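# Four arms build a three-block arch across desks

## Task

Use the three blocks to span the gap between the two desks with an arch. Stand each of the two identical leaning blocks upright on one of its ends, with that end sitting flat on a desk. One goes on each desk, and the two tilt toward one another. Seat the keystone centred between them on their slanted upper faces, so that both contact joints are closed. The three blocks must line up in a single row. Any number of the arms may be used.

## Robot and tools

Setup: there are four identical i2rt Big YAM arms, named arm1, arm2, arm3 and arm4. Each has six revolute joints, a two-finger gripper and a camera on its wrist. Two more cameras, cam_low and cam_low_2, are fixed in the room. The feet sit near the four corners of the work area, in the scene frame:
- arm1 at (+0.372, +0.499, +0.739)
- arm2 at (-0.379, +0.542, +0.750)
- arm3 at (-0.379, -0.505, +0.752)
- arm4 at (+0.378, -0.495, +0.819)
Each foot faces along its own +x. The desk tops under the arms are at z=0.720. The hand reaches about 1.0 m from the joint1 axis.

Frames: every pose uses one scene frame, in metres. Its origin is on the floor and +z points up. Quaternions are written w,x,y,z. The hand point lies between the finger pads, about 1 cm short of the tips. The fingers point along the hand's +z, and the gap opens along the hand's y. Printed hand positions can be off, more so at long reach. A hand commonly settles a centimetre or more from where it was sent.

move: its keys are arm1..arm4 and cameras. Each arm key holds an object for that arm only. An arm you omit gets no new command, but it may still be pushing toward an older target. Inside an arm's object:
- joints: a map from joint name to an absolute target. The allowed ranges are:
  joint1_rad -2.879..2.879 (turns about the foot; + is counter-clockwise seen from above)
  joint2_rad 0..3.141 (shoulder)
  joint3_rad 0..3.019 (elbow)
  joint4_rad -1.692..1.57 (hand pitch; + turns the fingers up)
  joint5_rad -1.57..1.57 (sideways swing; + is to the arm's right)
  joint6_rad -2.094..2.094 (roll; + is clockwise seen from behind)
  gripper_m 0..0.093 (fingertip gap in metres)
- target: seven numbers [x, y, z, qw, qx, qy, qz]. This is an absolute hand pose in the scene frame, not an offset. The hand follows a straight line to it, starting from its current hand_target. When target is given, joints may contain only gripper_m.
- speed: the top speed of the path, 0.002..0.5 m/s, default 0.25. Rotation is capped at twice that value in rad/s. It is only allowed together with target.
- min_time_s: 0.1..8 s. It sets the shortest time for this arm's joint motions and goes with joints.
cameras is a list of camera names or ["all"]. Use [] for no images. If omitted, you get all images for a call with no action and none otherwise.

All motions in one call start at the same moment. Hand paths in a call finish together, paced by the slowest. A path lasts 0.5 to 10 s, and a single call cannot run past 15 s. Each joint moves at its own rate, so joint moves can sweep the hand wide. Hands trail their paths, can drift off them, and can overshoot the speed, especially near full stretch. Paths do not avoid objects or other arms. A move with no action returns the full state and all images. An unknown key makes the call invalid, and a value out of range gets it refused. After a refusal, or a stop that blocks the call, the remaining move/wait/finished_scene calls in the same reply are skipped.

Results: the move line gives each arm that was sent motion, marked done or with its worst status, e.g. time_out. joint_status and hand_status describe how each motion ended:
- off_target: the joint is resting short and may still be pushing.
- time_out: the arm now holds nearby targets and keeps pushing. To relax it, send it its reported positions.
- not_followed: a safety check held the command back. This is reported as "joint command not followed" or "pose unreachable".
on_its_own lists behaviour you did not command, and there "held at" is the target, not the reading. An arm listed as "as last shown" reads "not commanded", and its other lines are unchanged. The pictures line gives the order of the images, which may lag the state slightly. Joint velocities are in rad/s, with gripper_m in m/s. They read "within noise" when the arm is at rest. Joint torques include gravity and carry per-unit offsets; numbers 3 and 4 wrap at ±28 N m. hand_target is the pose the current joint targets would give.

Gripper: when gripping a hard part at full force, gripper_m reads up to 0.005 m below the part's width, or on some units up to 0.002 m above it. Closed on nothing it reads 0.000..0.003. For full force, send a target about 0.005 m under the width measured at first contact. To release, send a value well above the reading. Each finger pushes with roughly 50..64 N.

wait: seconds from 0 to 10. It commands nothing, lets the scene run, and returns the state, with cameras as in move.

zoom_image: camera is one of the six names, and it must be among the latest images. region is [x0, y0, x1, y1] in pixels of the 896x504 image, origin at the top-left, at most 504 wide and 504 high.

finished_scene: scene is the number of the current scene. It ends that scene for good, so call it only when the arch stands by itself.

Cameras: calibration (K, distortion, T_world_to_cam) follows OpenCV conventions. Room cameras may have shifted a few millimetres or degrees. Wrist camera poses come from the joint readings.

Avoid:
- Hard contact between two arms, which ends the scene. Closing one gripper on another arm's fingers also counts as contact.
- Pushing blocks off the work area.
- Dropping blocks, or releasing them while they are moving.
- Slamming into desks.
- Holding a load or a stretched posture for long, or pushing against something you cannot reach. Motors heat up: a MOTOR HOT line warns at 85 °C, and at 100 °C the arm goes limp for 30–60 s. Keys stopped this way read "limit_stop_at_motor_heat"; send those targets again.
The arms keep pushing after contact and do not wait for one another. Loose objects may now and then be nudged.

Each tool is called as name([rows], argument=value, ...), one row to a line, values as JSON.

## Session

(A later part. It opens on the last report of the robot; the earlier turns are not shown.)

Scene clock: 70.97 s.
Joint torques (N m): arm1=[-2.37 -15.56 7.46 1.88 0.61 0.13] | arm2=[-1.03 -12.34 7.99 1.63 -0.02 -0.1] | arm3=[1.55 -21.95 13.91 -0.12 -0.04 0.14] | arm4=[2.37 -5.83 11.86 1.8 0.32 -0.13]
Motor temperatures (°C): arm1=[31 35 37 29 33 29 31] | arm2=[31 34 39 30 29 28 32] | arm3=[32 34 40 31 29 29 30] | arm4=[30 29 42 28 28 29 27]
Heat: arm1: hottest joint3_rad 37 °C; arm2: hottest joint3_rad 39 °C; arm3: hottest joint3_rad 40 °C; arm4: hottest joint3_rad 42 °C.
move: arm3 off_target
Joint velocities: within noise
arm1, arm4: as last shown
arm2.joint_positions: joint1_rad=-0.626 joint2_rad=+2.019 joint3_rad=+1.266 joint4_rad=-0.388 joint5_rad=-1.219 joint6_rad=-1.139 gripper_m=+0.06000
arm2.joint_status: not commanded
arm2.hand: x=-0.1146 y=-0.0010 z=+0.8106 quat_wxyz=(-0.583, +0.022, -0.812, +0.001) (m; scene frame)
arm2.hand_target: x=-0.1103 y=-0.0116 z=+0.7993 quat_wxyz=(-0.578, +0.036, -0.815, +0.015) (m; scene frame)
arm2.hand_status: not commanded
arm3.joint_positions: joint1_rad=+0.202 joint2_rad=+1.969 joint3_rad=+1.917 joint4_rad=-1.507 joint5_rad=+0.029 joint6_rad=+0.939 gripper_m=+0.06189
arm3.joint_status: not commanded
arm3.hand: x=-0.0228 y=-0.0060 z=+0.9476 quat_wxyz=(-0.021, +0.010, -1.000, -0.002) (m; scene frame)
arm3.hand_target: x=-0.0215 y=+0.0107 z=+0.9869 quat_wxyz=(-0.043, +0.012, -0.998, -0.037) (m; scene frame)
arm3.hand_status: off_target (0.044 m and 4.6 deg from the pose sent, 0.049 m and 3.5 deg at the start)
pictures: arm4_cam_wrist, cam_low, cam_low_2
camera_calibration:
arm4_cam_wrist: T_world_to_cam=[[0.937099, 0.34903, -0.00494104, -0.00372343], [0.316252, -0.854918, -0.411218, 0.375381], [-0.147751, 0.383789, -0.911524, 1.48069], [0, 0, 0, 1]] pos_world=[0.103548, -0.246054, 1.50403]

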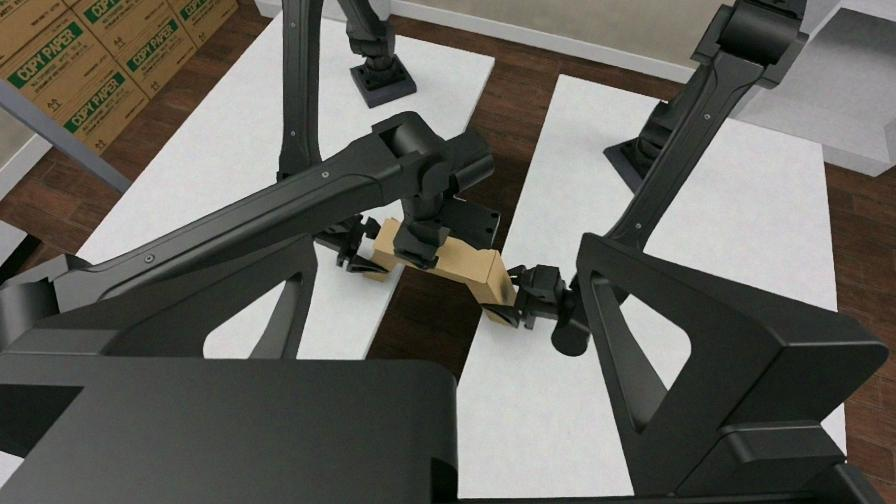

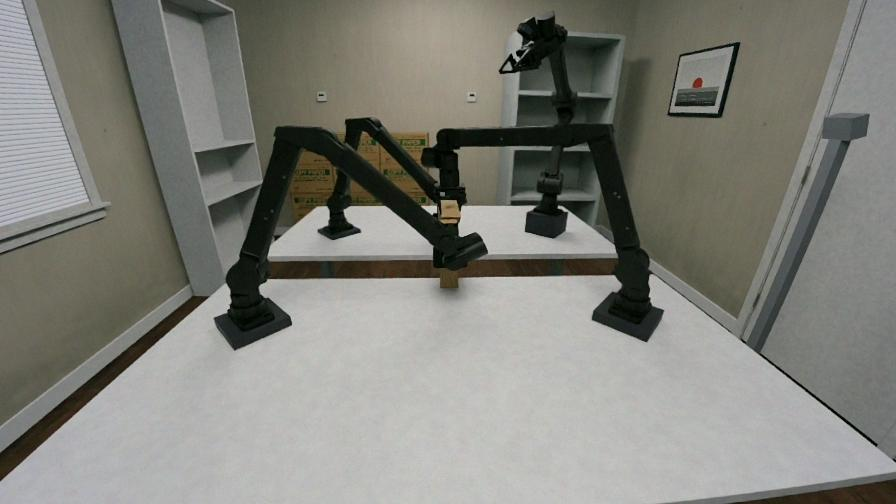

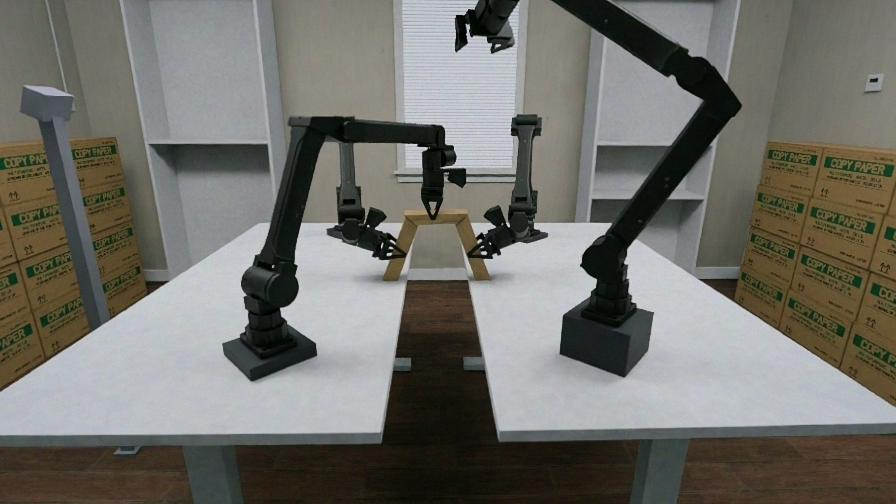

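move(arm3={"target": [-0.0165, 0.019, 0.986, -0.043, 0.012, -0.9980, -0.036], "speed": 0.06}, cameras=["cam_low_2", "cam_low"])

zoom_image(camera="cam_low_2", region=[400, 200, 475, 235])

zoom_image(camera="cam_low", region=[420, 180, 480, 240])

Scene clock: 72.50 s.
Joint torques (N m): arm1=[-1.9 -15.56 7.57 1.72 0.57 0.09] | arm2=[-1.03 -12.16 7.99 1.69 -0.05 -0.1] | arm3=[2.08 -21.66 14.15 -0.08 -0.03 0.15] | arm4=[2.32 -5.83 11.85 1.8 0.32 -0.13]
Motor temperatures (°C): arm1=[31 35 37 29 33 29 31] | arm2=[31 35 39 30 29 28 32] | arm3=[32 34 41 31 29 29 30] | arm4=[30 29 42 28 28 29 27]
Heat: arm1: hottest joint3_rad 37 °C; arm2: hottest joint3_rad 39 °C; arm3: hottest joint3_rad 41 °C; arm4: hottest joint3_rad 42 °C.
move: arm3 off_target
Joint velocities: within noise
arm1, arm2, arm4: as last shown
arm3.joint_positions: joint1_rad=+0.203 joint2_rad=+1.983 joint3_rad=+1.951 joint4_rad=-1.516 joint5_rad=+0.029 joint6_rad=+0.940 gripper_m=+0.06189
arm3.joint_status: not commanded
arm3.hand: x=-0.0193 y=+0.0002 z=+0.9520 quat_wxyz=(-0.023, +0.010, -1.000, -0.006) (m; scene frame)
arm3.hand_target: x=-0.0180 y=+0.0170 z=+0.9860 quat_wxyz=(-0.043, +0.012, -0.998, -0.037) (m; scene frame)
arm3.hand_status: off_target (0.039 m and 4.1 deg from the pose sent, 0.046 m and 4.6 deg at the start)
pictures: cam_low, cam_low_2

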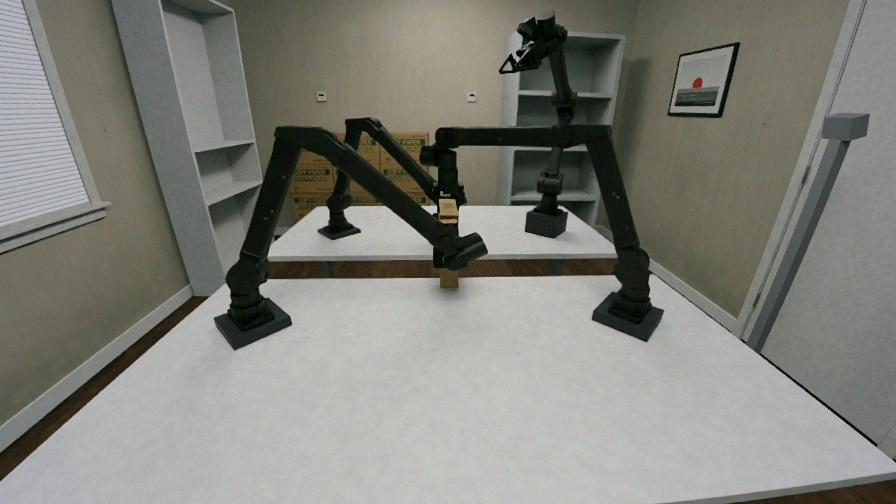

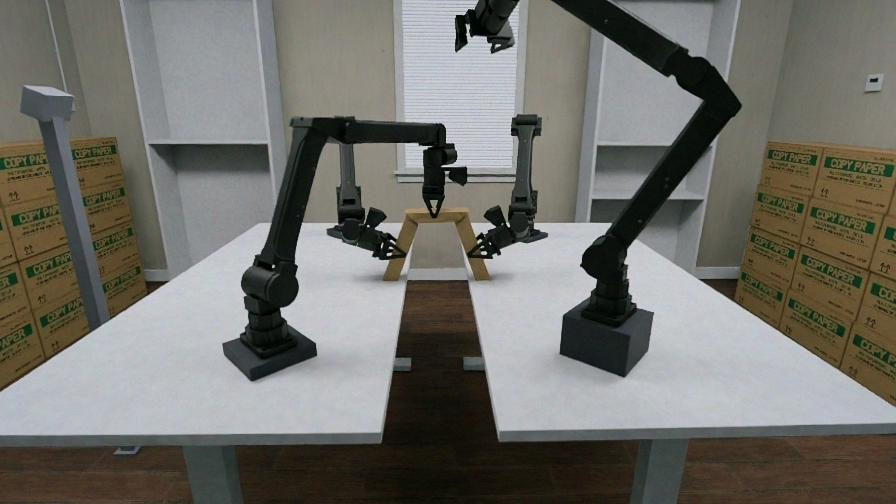

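Scaled by 6.720 from the camera's 896x504 image, which has a finer 1280x720 frame.

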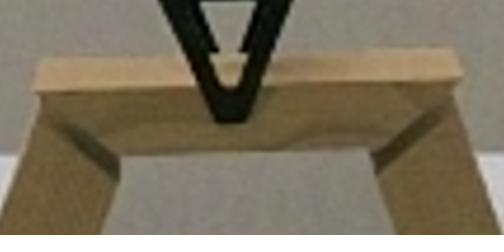

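Scaled by 8.400 from the camera's 896x504 image, which has a finer 1280x720 frame.

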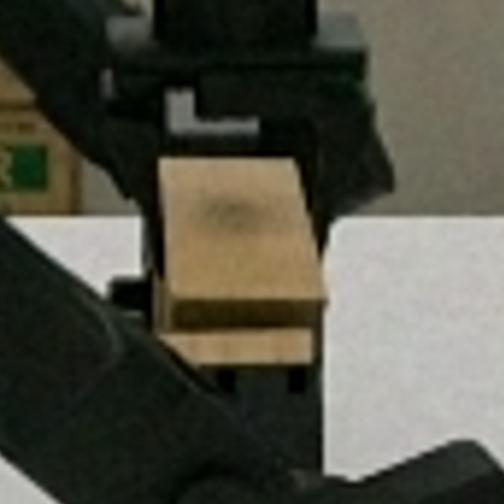

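move(arm3={"target": [-0.0135, 0.0235, 0.980, -0.043, 0.012, -0.9980, -0.036], "speed": 0.06}, cameras=["cam_low_2", "cam_low"])

zoom_image(camera="cam_low_2", region=[400, 200, 475, 235])

zoom_image(camera="cam_low", region=[420, 180, 480, 240])

Scene clock: 73.97 s.
Joint torques (N m): arm1=[-2.43 -14.74 7.51 1.77 0.6 0.07] | arm2=[-0.91 -12.1 7.92 1.7 -0.05 -0.1] | arm3=[1.26 -21.95 14.13 -0.06 -0.05 0.13] | arm4=[2.32 -5.71 11.86 1.77 0.32 -0.13]
Motor temperatures (°C): arm1=[31 35 37 29 33 29 31] | arm2=[31 35 39 30 29 28 32] | arm3=[32 34 41 31 29 29 30] | arm4=[30 29 42 28 28 29 27]
Heat: arm1: hottest joint3_rad 37 °C; arm2: hottest joint3_rad 39 °C; arm3: hottest joint3_rad 41 °C; arm4: hottest joint3_rad 42 °C.
move: arm3 off_target
Joint velocities: within noise
arm1, arm2, arm4: as last shown
arm3.joint_positions: joint1_rad=+0.203 joint2_rad=+2.000 joint3_rad=+1.959 joint4_rad=-1.516 joint5_rad=+0.029 joint6_rad=+0.940 gripper_m=+0.06189
arm3.joint_status: not commanded
arm3.hand: x=-0.0175 y=+0.0027 z=+0.9453 quat_wxyz=(-0.021, +0.010, -1.000, -0.003) (m; scene frame)
arm3.hand_target: x=-0.0151 y=+0.0214 z=+0.9802 quat_wxyz=(-0.043, +0.012, -0.998, -0.037) (m; scene frame)
arm3.hand_status: off_target (0.041 m and 4.6 deg from the pose sent, 0.037 m and 4.1 deg at the start)
pictures: cam_low, cam_low_2

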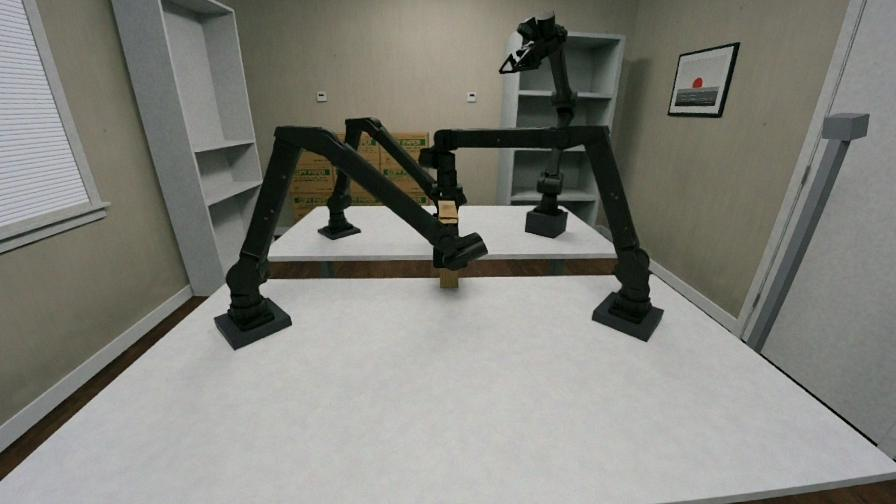

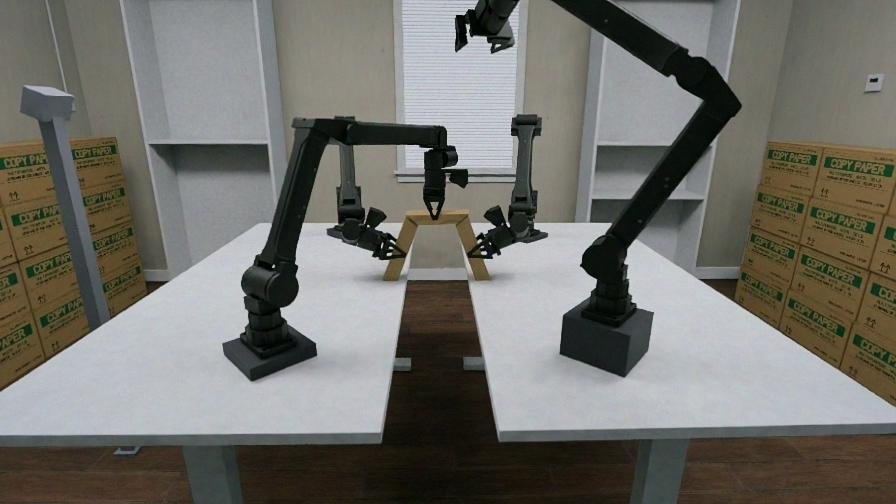

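Scaled by 6.720 from the camera's 896x504 image, which has a finer 1280x720 frame.

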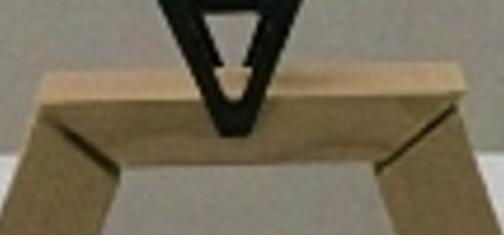

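Scaled by 8.400 from the camera's 896x504 image, which has a finer 1280x720 frame.

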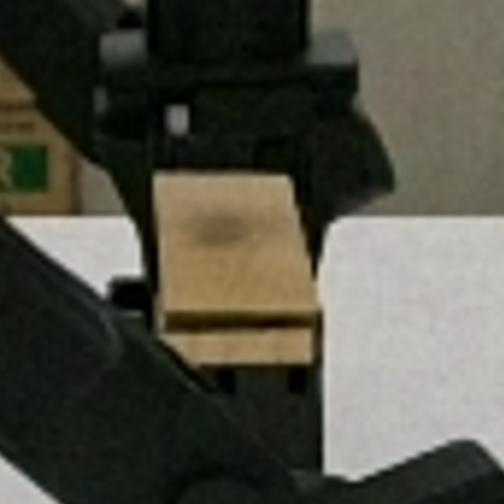

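move(arm3={"target": [-0.0145, 0.0225, 0.975, -0.043, 0.012, -0.9980, -0.036], "speed": 0.04}, cameras=["cam_low_2", "cam_low"])

zoom_image(camera="cam_low_2", region=[400, 200, 475, 235])

zoom_image(camera="cam_low", region=[420, 180, 480, 240])

Scene clock: 75.20 s.
Joint torques (N m): arm1=[-2.78 -14.92 7.69 1.89 0.59 0.1] | arm2=[-0.73 -12.16 7.97 1.72 -0.04 -0.11] | arm3=[1.44 -22.07 12.7 0.5 -0.01 0.15] | arm4=[2.32 -5.77 11.85 1.8 0.32 -0.13]
Motor temperatures (°C): arm1=[31 35 37 29 33 29 32] | arm2=[31 35 39 30 29 28 32] | arm3=[32 35 41 31 29 29 30] | arm4=[30 29 42 28 28 29 27]
Heat: arm1: hottest joint3_rad 37 °C; arm2: hottest joint3_rad 39 °C; arm3: hottest joint3_rad 41 °C; arm4: hottest joint3_rad 42 °C.
move: arm3 off_target
Joint velocities: within noise
arm1.joint_positions: joint1_rad=+0.605 joint2_rad=+1.904 joint3_rad=+1.125 joint4_rad=-0.240 joint5_rad=+1.148 joint6_rad=+0.988 gripper_m=+0.06171
arm1.joint_status: not commanded
arm1.hand: x=+0.0939 y=-0.0100 z=+0.8166 quat_wxyz=(-0.011, -0.824, +0.003, +0.566) (m; scene frame)
arm1.hand_target: x=+0.0873 y=-0.0153 z=+0.8112 quat_wxyz=(-0.017, -0.822, +0.015, +0.569) (m; scene frame)
arm1.hand_status: not commanded
arm2: as last shown
arm3.joint_positions: joint1_rad=+0.203 joint2_rad=+2.000 joint3_rad=+1.959 joint4_rad=-1.516 joint5_rad=+0.029 joint6_rad=+0.940 gripper_m=+0.06189
arm3.joint_status: not commanded
arm3.hand: x=-0.0177 y=+0.0028 z=+0.9453 quat_wxyz=(-0.021, +0.010, -1.000, -0.003) (m; scene frame)
arm3.hand_target: x=-0.0157 y=+0.0209 z=+0.9753 quat_wxyz=(-0.043, +0.012, -0.998, -0.036) (m; scene frame)
arm3.hand_status: off_target (0.036 m and 4.6 deg from the pose sent, 0.036 m and 4.6 deg at the start)
arm4.joint_positions: joint1_rad=+0.167 joint2_rad=+1.072 joint3_rad=+1.643 joint4_rad=-1.184 joint5_rad=+0.547 joint6_rad=+0.351 gripper_m=+0.09398
arm4.joint_status: not commanded
arm4.hand: x=+0.0868 y=-0.2008 z=+1.3923 quat_wxyz=(-0.286, +0.711, -0.491, -0.415) (m; scene frame)
arm4.hand_target: x=+0.0818 y=-0.2040 z=+1.4000 quat_wxyz=(-0.286, +0.712, -0.482, -0.422) (m; scene frame)
arm4.hand_status: not commanded
pictures: cam_low, cam_low_2

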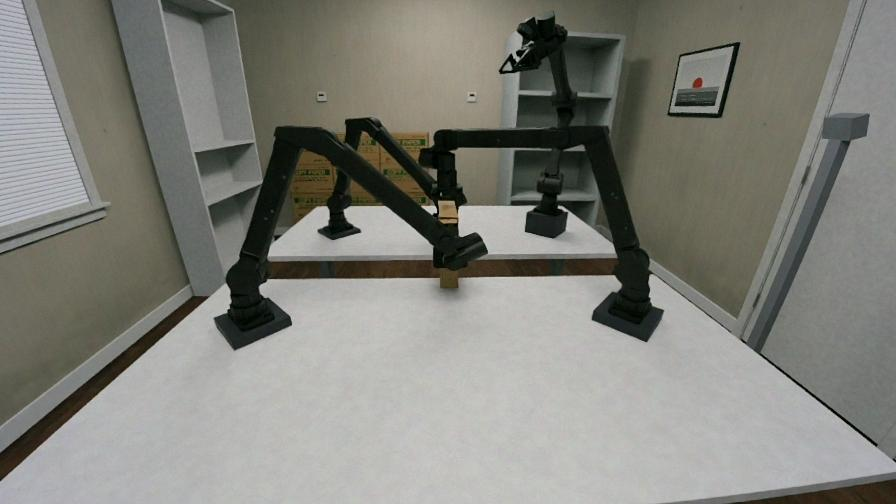

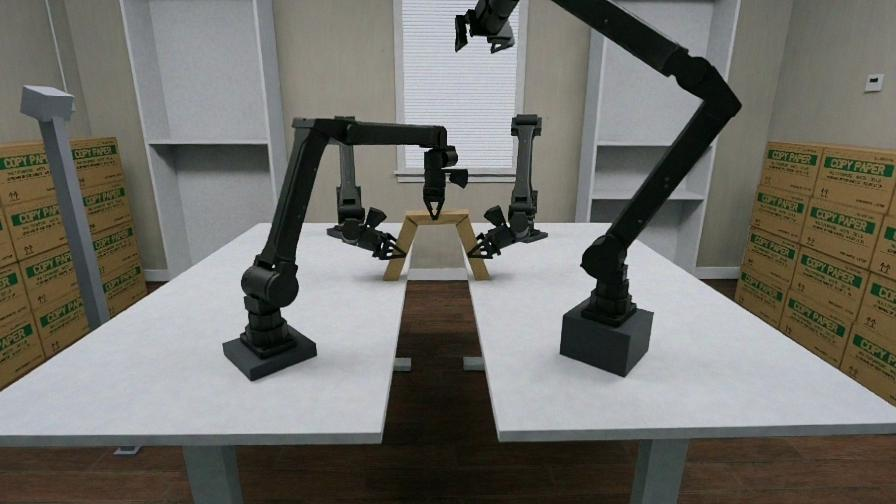

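Scaled by 6.720 from the camera's 896x504 image, which has a finer 1280x720 frame.

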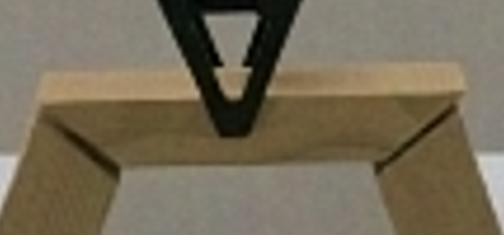

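Scaled by 8.400 from the camera's 896x504 image, which has a finer 1280x720 frame.

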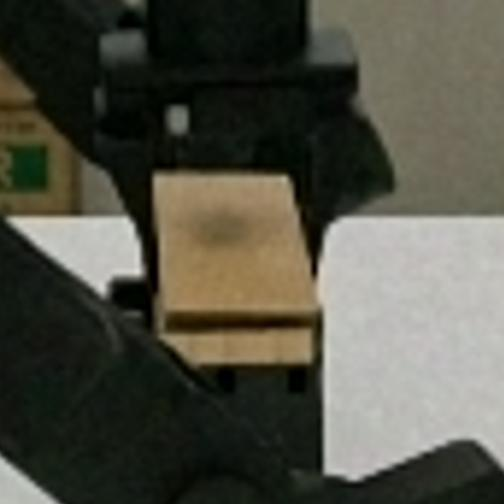

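move(arm3={"target": [-0.0128, 0.0245, 0.970, -0.043, 0.012, -0.9980, -0.036], "speed": 0.03}, cameras=["cam_low_2", "cam_low"])

zoom_image(camera="cam_low_2", region=[400, 200, 475, 235])

zoom_image(camera="cam_low", region=[420, 180, 480, 240])

Scene clock: 77.23 s.
Joint torques (N m): arm1=[-2.43 -15.56 7.71 1.81 0.62 0.13] | arm2=[-0.56 -12.04 7.95 1.66 -0.05 -0.1] | arm3=[1.38 -21.54 12.85 0.53 0 0.11] | arm4=[2.32 -5.77 11.86 1.78 0.32 -0.13]
Motor temperatures (°C): arm1=[31 35 37 29 33 29 32] | arm2=[31 35 39 30 29 28 32] | arm3=[32 35 42 31 29 29 30] | arm4=[30 29 42 28 28 29 27]
Heat: arm1: hottest joint3_rad 37 °C; arm2: hottest joint3_rad 39 °C; arm3: hottest joint3_rad 42 °C; arm4: hottest joint3_rad 42 °C.
move: arm3 off_target
Joint velocities: within noise
arm1, arm2, arm4: as last shown
arm3.joint_positions: joint1_rad=+0.203 joint2_rad=+2.003 joint3_rad=+1.959 joint4_rad=-1.510 joint5_rad=+0.029 joint6_rad=+0.940 gripper_m=+0.06189
arm3.joint_status: not commanded
arm3.hand: x=-0.0167 y=+0.0043 z=+0.9433 quat_wxyz=(-0.022, +0.010, -1.000, -0.004) (m; scene frame)
arm3.hand_target: x=-0.0140 y=+0.0230 z=+0.9703 quat_wxyz=(-0.043, +0.012, -0.998, -0.036) (m; scene frame)
arm3.hand_status: off_target (0.034 m and 4.4 deg from the pose sent, 0.033 m and 4.6 deg at the start)
pictures: cam_low, cam_low_2

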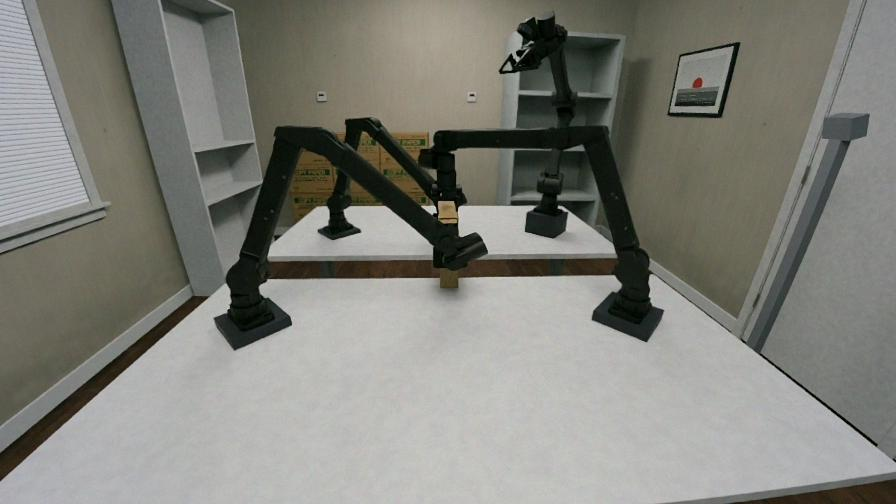

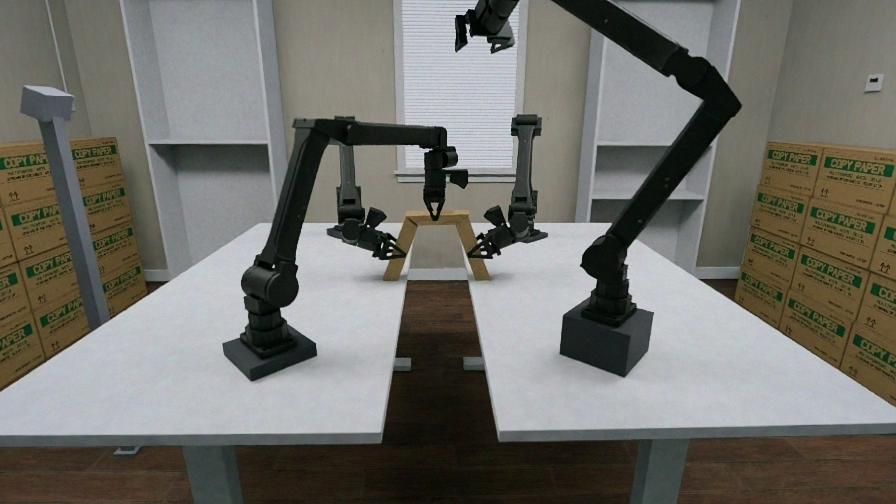

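Scaled by 6.720 from the camera's 896x504 image, which has a finer 1280x720 frame.

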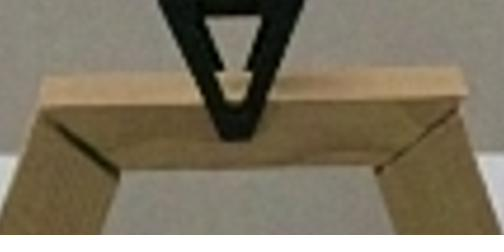

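Scaled by 8.400 from the camera's 896x504 image, which has a finer 1280x720 frame.

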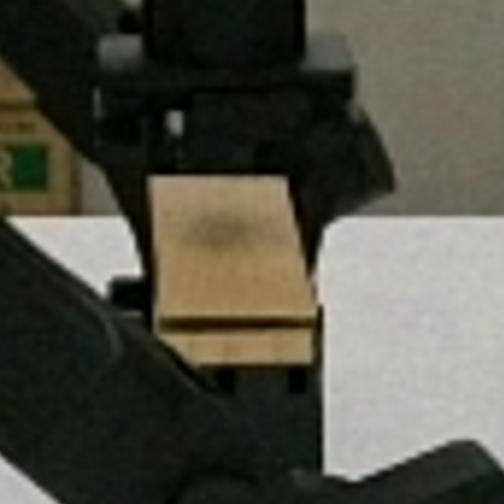

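move(arm3={"target": [-0.0155, 0.0225, 0.964, -0.044, 0.012, -0.9980, -0.036], "speed": 0.03}, cameras=["cam_low_2", "cam_low"])

zoom_image(camera="cam_low_2", region=[400, 200, 475, 235])

zoom_image(camera="cam_low", region=[420, 180, 480, 240])

Scene clock: 78.57 s.
Joint torques (N m): arm1=[-2.73 -15.5 7.61 1.91 0.54 0.12] | arm2=[-0.91 -11.99 7.95 1.7 -0.03 -0.08] | arm3=[1.2 -22.18 10.52 0.66 0.07 0.12] | arm4=[2.37 -5.71 11.86 1.78 0.32 -0.13]
Motor temperatures (°C): arm1=[31 35 37 29 33 29 32] | arm2=[31 35 39 30 29 28 32] | arm3=[32 35 42 31 29 29 30] | arm4=[30 29 42 28 28 29 27]
Heat: arm1: hottest joint3_rad 37 °C; arm2: hottest joint3_rad 39 °C; arm3: hottest joint3_rad 42 °C; arm4: hottest joint3_rad 42 °C.
move: arm3 off_target
Joint velocities: within noise
arm1, arm2, arm4: as last shown
arm3.joint_positions: joint1_rad=+0.206 joint2_rad=+2.003 joint3_rad=+1.959 joint4_rad=-1.491 joint5_rad=+0.029 joint6_rad=+0.943 gripper_m=+0.06189
arm3.joint_status: not commanded
arm3.hand: x=-0.0153 y=+0.0093 z=+0.9435 quat_wxyz=(-0.027, +0.010, -1.000, -0.012) (m; scene frame)
arm3.hand_target: x=-0.0159 y=+0.0218 z=+0.9641 quat_wxyz=(-0.044, +0.012, -0.998, -0.036) (m; scene frame)
arm3.hand_status: off_target (0.024 m and 3.3 deg from the pose sent, 0.028 m and 4.5 deg at the start)
pictures: cam_low, cam_low_2

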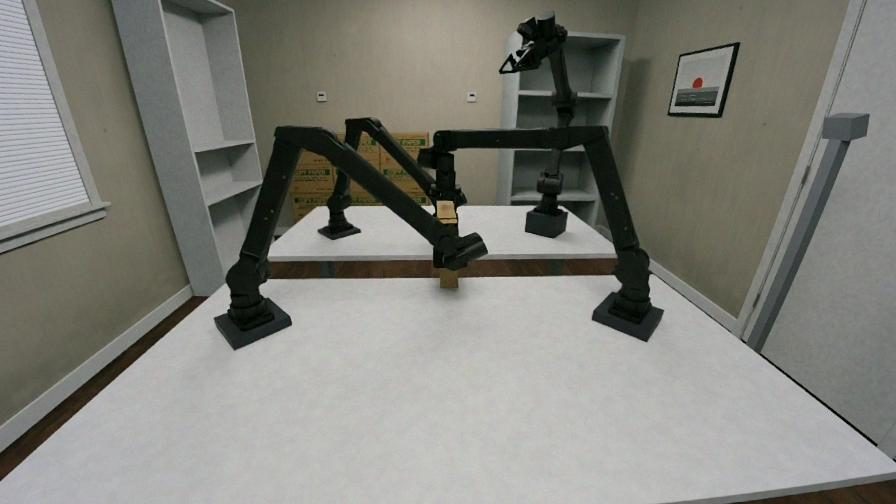

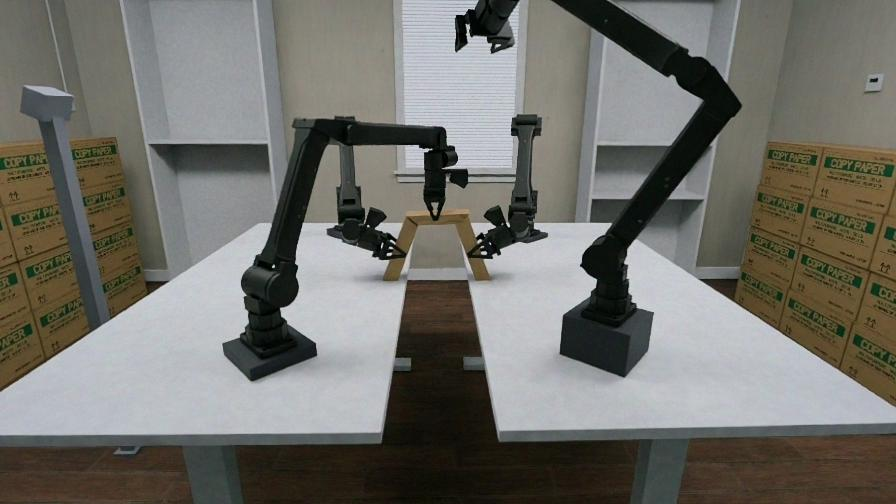

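Scaled by 6.720 from the camera's 896x504 image, which has a finer 1280x720 frame.

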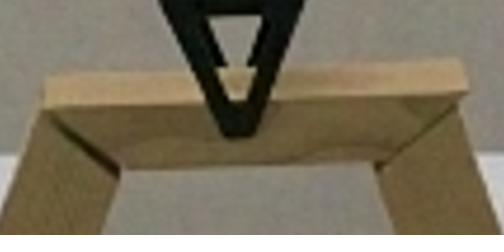

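Scaled by 8.400 from the camera's 896x504 image, which has a finer 1280x720 frame.

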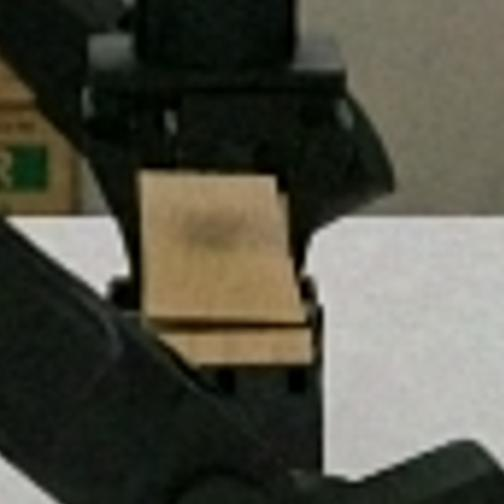

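move(arm3={"target": [-0.0185, 0.0178, 0.960, -0.0315, 0.012, -0.9990, -0.016], "speed": 0.03}, cameras=["cam_low_2", "cam_low"])

zoom_image(camera="cam_low_2", region=[400, 200, 475, 235])

zoom_image(camera="cam_low", region=[420, 180, 480, 240])

Scene clock: 80.50 s.
Joint torques (N m): arm1=[-2.2 -15.03 7.6 1.74 0.56 0.16] | arm2=[-1.14 -12.1 7.98 1.69 -0.03 -0.11] | arm3=[1.73 -21.54 12.22 -0.23 0.21 0.13] | arm4=[2.26 -5.83 11.86 1.78 0.32 -0.13]
Motor temperatures (°C): arm1=[31 35 37 29 33 29 32] | arm2=[31 35 39 30 29 28 32] | arm3=[32 35 42 31 29 29 30] | arm4=[30 29 42 28 28 29 27]
Heat: arm1: hottest joint3_rad 37 °C; arm2: hottest joint3_rad 39 °C; arm3: hottest joint3_rad 42 °C; arm4: hottest joint3_rad 42 °C.
move: arm3 off_target
Joint velocities: within noise
arm1, arm2, arm4: as last shown
arm3.joint_positions: joint1_rad=+0.207 joint2_rad=+2.009 joint3_rad=+1.959 joint4_rad=-1.515 joint5_rad=+0.029 joint6_rad=+0.944 gripper_m=+0.06189
arm3.joint_status: not commanded
arm3.hand: x=-0.0188 y=+0.0050 z=+0.9393 quat_wxyz=(-0.018, +0.010, -1.000, +0.000) (m; scene frame)
arm3.hand_target: x=-0.0192 y=+0.0171 z=+0.9600 quat_wxyz=(-0.032, +0.012, -0.999, -0.016) (m; scene frame)
arm3.hand_status: off_target (0.024 m and 2.4 deg from the pose sent, 0.019 m and 0.7 deg at the start)
pictures: cam_low, cam_low_2

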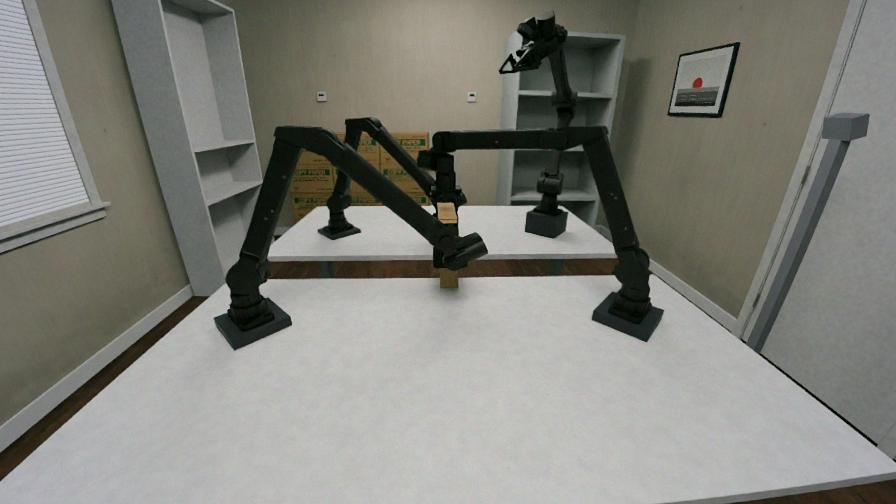

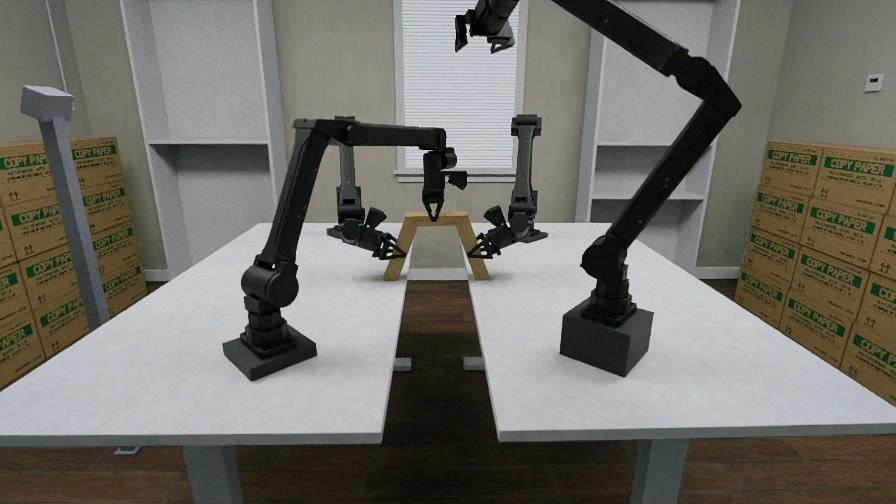

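Scaled by 6.720 from the camera's 896x504 image, which has a finer 1280x720 frame.

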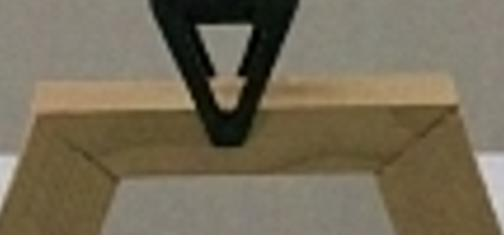

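Scaled by 8.400 from the camera's 896x504 image, which has a finer 1280x720 frame.

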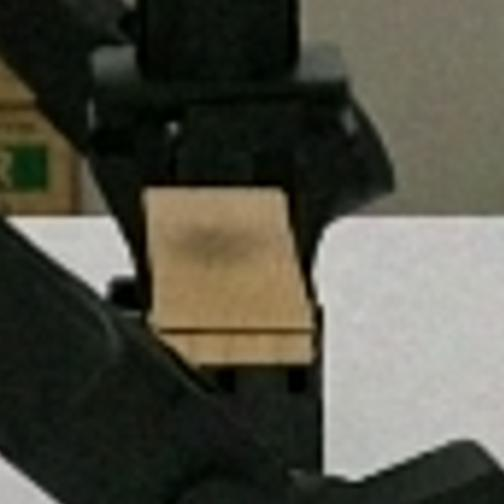

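zoom_image(camera="cam_low_2", region=[400, 208, 424, 232])

zoom_image(camera="cam_low_2", region=[450, 208, 474, 232])

move(cameras=["arm4_cam_wrist"])

zoom_image(camera="arm4_cam_wrist", region=[350, 190, 540, 310])

Scaled by 21.000 from the camera's 896x504 image, which has a finer 1280x720 frame.

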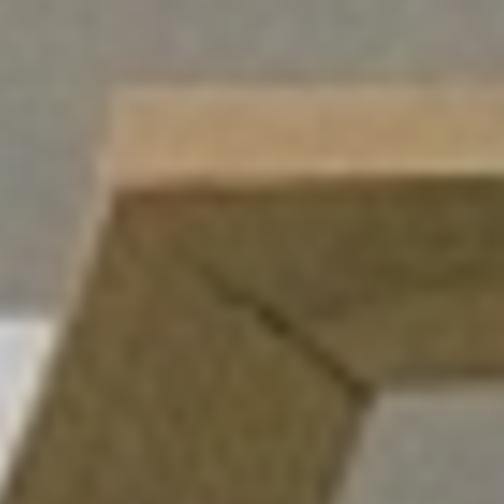

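Scaled by 21.000 from the camera's 896x504 image, which has a finer 1280x720 frame.

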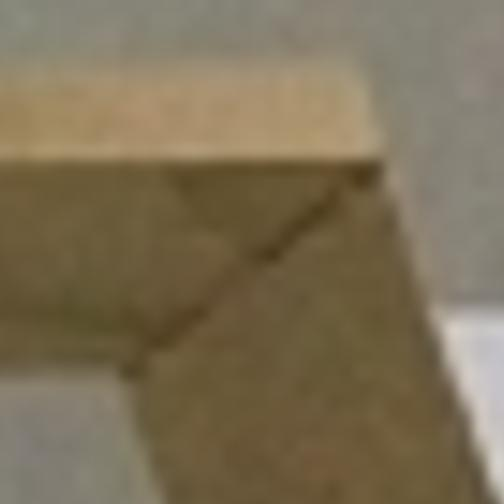

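Scene clock: 80.97 s.
Joint torques (N m): arm1=[-1.9 -15.74 7.57 1.73 0.62 0.13] | arm2=[-0.79 -11.87 7.98 1.7 -0.06 -0.12] | arm3=[1.03 -21.19 12.11 -0.34 0.17 0.15] | arm4=[2.37 -5.71 11.86 1.78 0.32 -0.13]
Motor temperatures (°C): arm1=[31 35 37 29 33 29 32] | arm2=[31 35 39 30 29 28 32] | arm3=[32 36 42 31 29 29 30] | arm4=[30 29 42 28 28 29 27]
Heat: arm1: hottest joint3_rad 37 °C; arm2: hottest joint3_rad 39 °C; arm3: hottest joint3_rad 42 °C; arm4: hottest joint3_rad 42 °C.
Joint velocities: within noise
arm1.joint_positions: joint1_rad=+0.605 joint2_rad=+1.904 joint3_rad=+1.125 joint4_rad=-0.240 joint5_rad=+1.148 joint6_rad=+0.988 gripper_m=+0.06171
arm1.joint_status: not commanded
arm1.hand: x=+0.0939 y=-0.0100 z=+0.8166 quat_wxyz=(-0.011, -0.824, +0.003, +0.566) (m; scene frame)
arm1.hand_target: x=+0.0873 y=-0.0153 z=+0.8112 quat_wxyz=(-0.017, -0.822, +0.015, +0.569) (m; scene frame)
arm1.hand_status: not commanded
arm2.joint_positions: joint1_rad=-0.626 joint2_rad=+2.019 joint3_rad=+1.266 joint4_rad=-0.388 joint5_rad=-1.219 joint6_rad=-1.139 gripper_m=+0.06000
arm2.joint_status: not commanded
arm2.hand: x=-0.1146 y=-0.0010 z=+0.8106 quat_wxyz=(-0.583, +0.022, -0.812, +0.001) (m; scene frame)
arm2.hand_target: x=-0.1103 y=-0.0116 z=+0.7993 quat_wxyz=(-0.578, +0.036, -0.815, +0.015) (m; scene frame)
arm2.hand_status: not commanded
arm3.joint_positions: joint1_rad=+0.207 joint2_rad=+2.009 joint3_rad=+1.959 joint4_rad=-1.515 joint5_rad=+0.029 joint6_rad=+0.944 gripper_m=+0.06189
arm3.joint_status: not commanded
arm3.hand: x=-0.0188 y=+0.0050 z=+0.9393 quat_wxyz=(-0.018, +0.010, -1.000, +0.000) (m; scene frame)
arm3.hand_target: x=-0.0192 y=+0.0171 z=+0.9600 quat_wxyz=(-0.032, +0.012, -0.999, -0.016) (m; scene frame)
arm3.hand_status: off_target (0.024 m and 2.4 deg from the pose sent, 0.019 m and 0.7 deg at the start)
arm4.joint_positions: joint1_rad=+0.167 joint2_rad=+1.072 joint3_rad=+1.643 joint4_rad=-1.184 joint5_rad=+0.547 joint6_rad=+0.351 gripper_m=+0.09398
arm4.joint_status: not commanded
arm4.hand: x=+0.0868 y=-0.2008 z=+1.3923 quat_wxyz=(-0.286, +0.711, -0.491, -0.415) (m; scene frame)
arm4.hand_target: x=+0.0818 y=-0.2040 z=+1.4000 quat_wxyz=(-0.286, +0.712, -0.482, -0.422) (m; scene frame)
arm4.hand_status: not commanded
pictures: arm4_cam_wrist
camera_calibration:
arm4_cam_wrist: T_world_to_cam=[[0.937099, 0.34903, -0.00494104, -0.00372343], [0.316252, -0.854918, -0.411218, 0.375381], [-0.147751, 0.383789, -0.911524, 1.48069], [0, 0, 0, 1]] pos_world=[0.103548, -0.246054, 1.50403]

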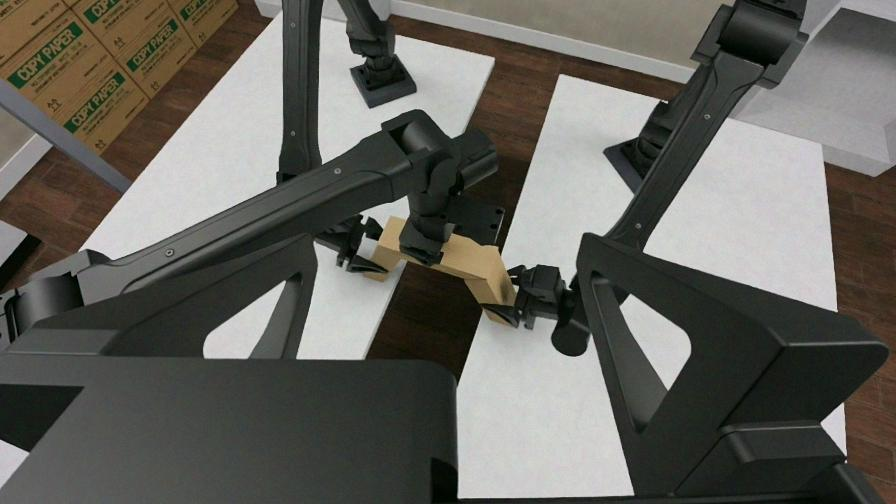

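Scaled by 2.653 from the camera's 896x504 image, which has a finer 1280x720 frame.

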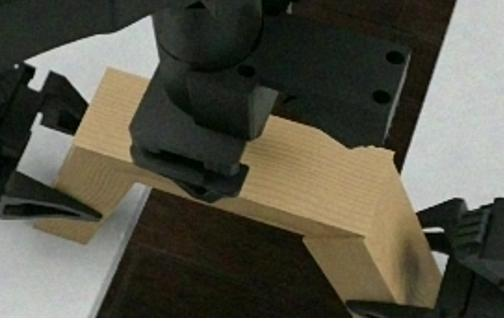

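zoom_image(camera="arm4_cam_wrist", region=[450, 260, 510, 320])

zoom_image(camera="arm4_cam_wrist", region=[360, 225, 420, 285])

Scaled by 8.400 from the camera's 896x504 image, which has a finer 1280x720 frame.

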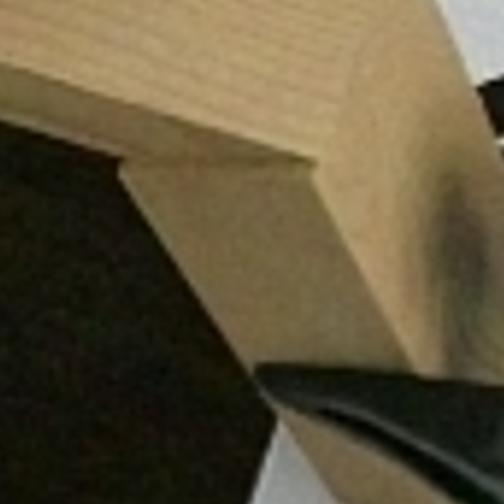

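Scaled by 8.400 from the camera's 896x504 image, which has a finer 1280x720 frame.

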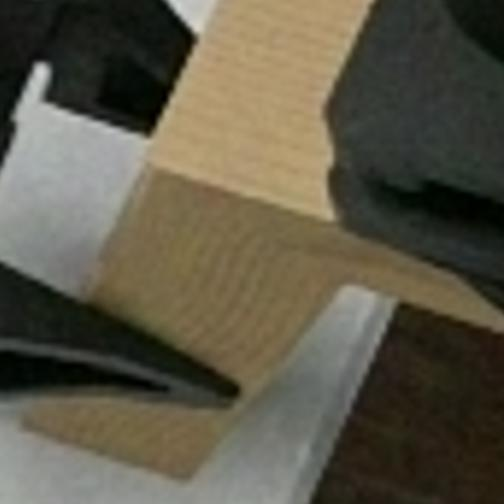

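move(arm3={"joints": {"gripper_m": 0.072}}, cameras=["cam_low_2", "cam_low", "arm4_cam_wrist"])

zoom_image(camera="cam_low_2", region=[400, 200, 475, 235])

zoom_image(camera="cam_low", region=[420, 180, 480, 240])

zoom_image(camera="arm4_cam_wrist", region=[350, 190, 540, 310])

Scene clock: 82.13 s.
Joint torques (N m): arm1=[-2.49 -15.33 7.6 1.8 0.64 0.13] | arm2=[-0.73 -12.1 8.01 1.63 -0.03 -0.1] | arm3=[1.9 -21.07 12 -0.24 0.18 0.14] | arm4=[2.32 -5.83 11.85 1.78 0.32 -0.13]
Motor temperatures (°C): arm1=[31 35 37 29 33 29 32] | arm2=[31 35 39 30 29 28 32] | arm3=[32 36 42 31 29 29 30] | arm4=[30 29 42 28 28 29 27]
Heat: arm1: hottest joint3_rad 37 °C; arm2: hottest joint3_rad 39 °C; arm3: hottest joint3_rad 42 °C; arm4: hottest joint3_rad 42 °C.
move: arm3 done
Joint velocities: within noise
arm1, arm2, arm4: as last shown
arm1.hand: x=+0.0939 y=-0.0100 z=+0.8164 quat_wxyz=(-0.011, -0.824, +0.003, +0.566) (m; scene frame)
arm1.hand_target: x=+0.0873 y=-0.0153 z=+0.8110 quat_wxyz=(-0.017, -0.822, +0.015, +0.569) (m; scene frame)
arm2.hand: x=-0.1146 y=-0.0009 z=+0.8104 quat_wxyz=(-0.583, +0.022, -0.812, +0.001) (m; scene frame)
arm2.hand_target: x=-0.1103 y=-0.0116 z=+0.7991 quat_wxyz=(-0.578, +0.036, -0.815, +0.015) (m; scene frame)
arm3.joint_positions: joint1_rad=+0.207 joint2_rad=+2.009 joint3_rad=+1.959 joint4_rad=-1.515 joint5_rad=+0.029 joint6_rad=+0.944 gripper_m=+0.07186
arm3.joint_status: all done
arm3.hand: x=-0.0188 y=+0.0050 z=+0.9393 quat_wxyz=(-0.018, +0.010, -1.000, +0.000) (m; scene frame)
arm3.hand_target: x=-0.0192 y=+0.0171 z=+0.9600 quat_wxyz=(-0.032, +0.012, -0.999, -0.016) (m; scene frame)
arm3.hand_status: not commanded
pictures: arm4_cam_wrist, cam_low, cam_low_2
camera_calibration:
arm4_cam_wrist: T_world_to_cam=[[0.937099, 0.34903, -0.00494104, -0.00372343], [0.316252, -0.854918, -0.411218, 0.375381], [-0.147751, 0.383789, -0.911524, 1.48069], [0, 0, 0, 1]] pos_world=[0.103548, -0.246054, 1.50403]

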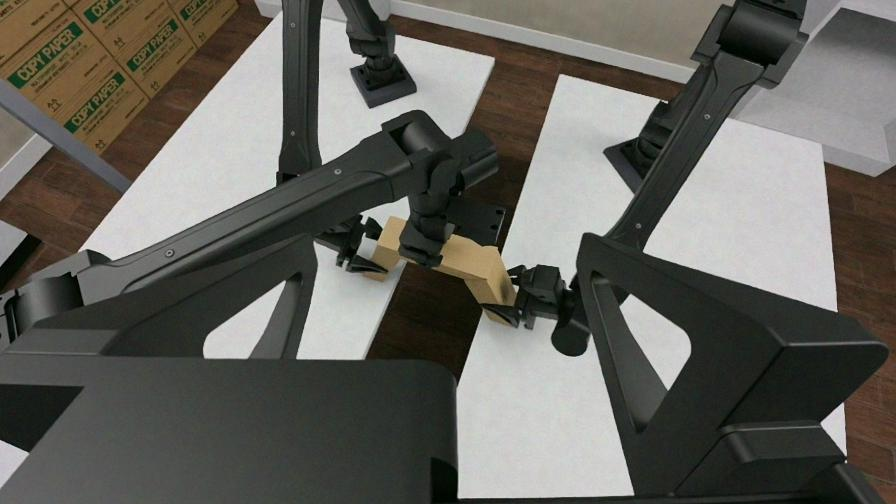

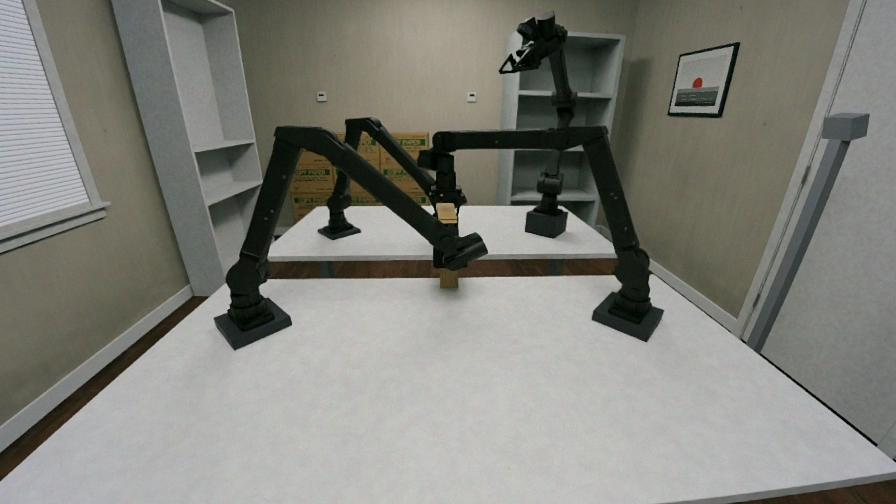

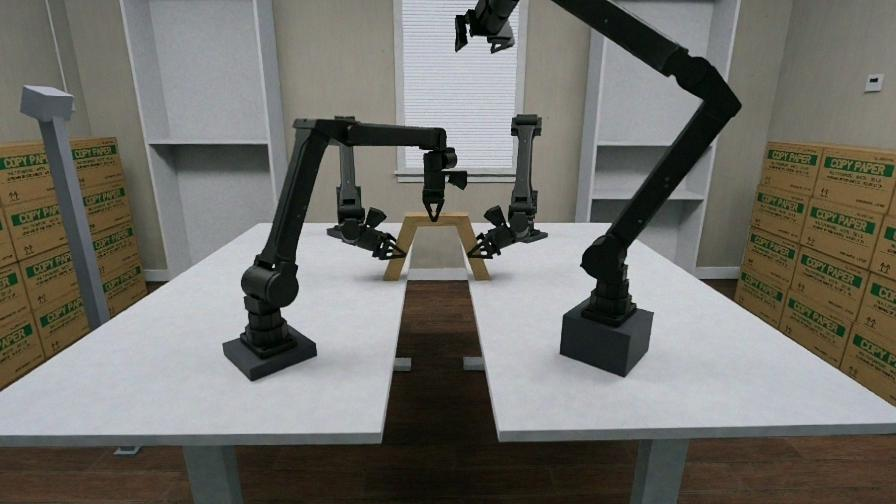

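Scaled by 6.720 from the camera's 896x504 image, which has a finer 1280x720 frame.

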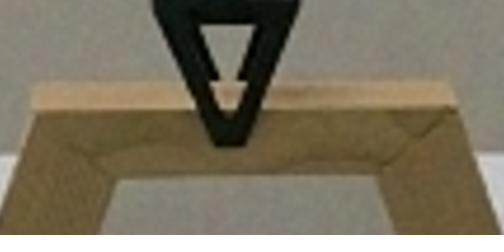

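Scaled by 8.400 from the camera's 896x504 image, which has a finer 1280x720 frame.

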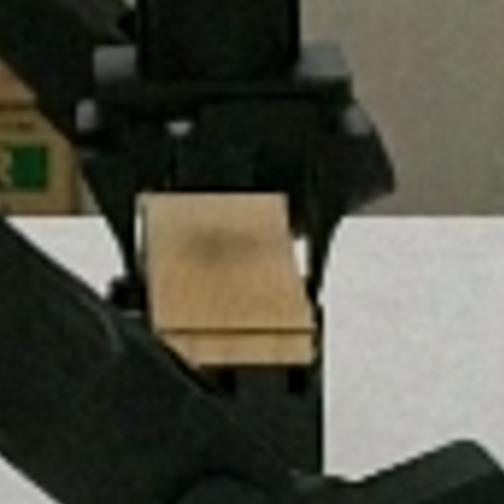

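Scaled by 2.653 from the camera's 896x504 image, which has a finer 1280x720 frame.

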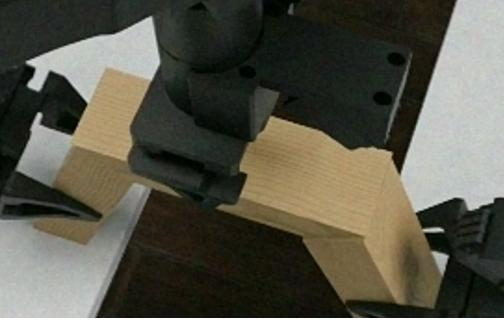

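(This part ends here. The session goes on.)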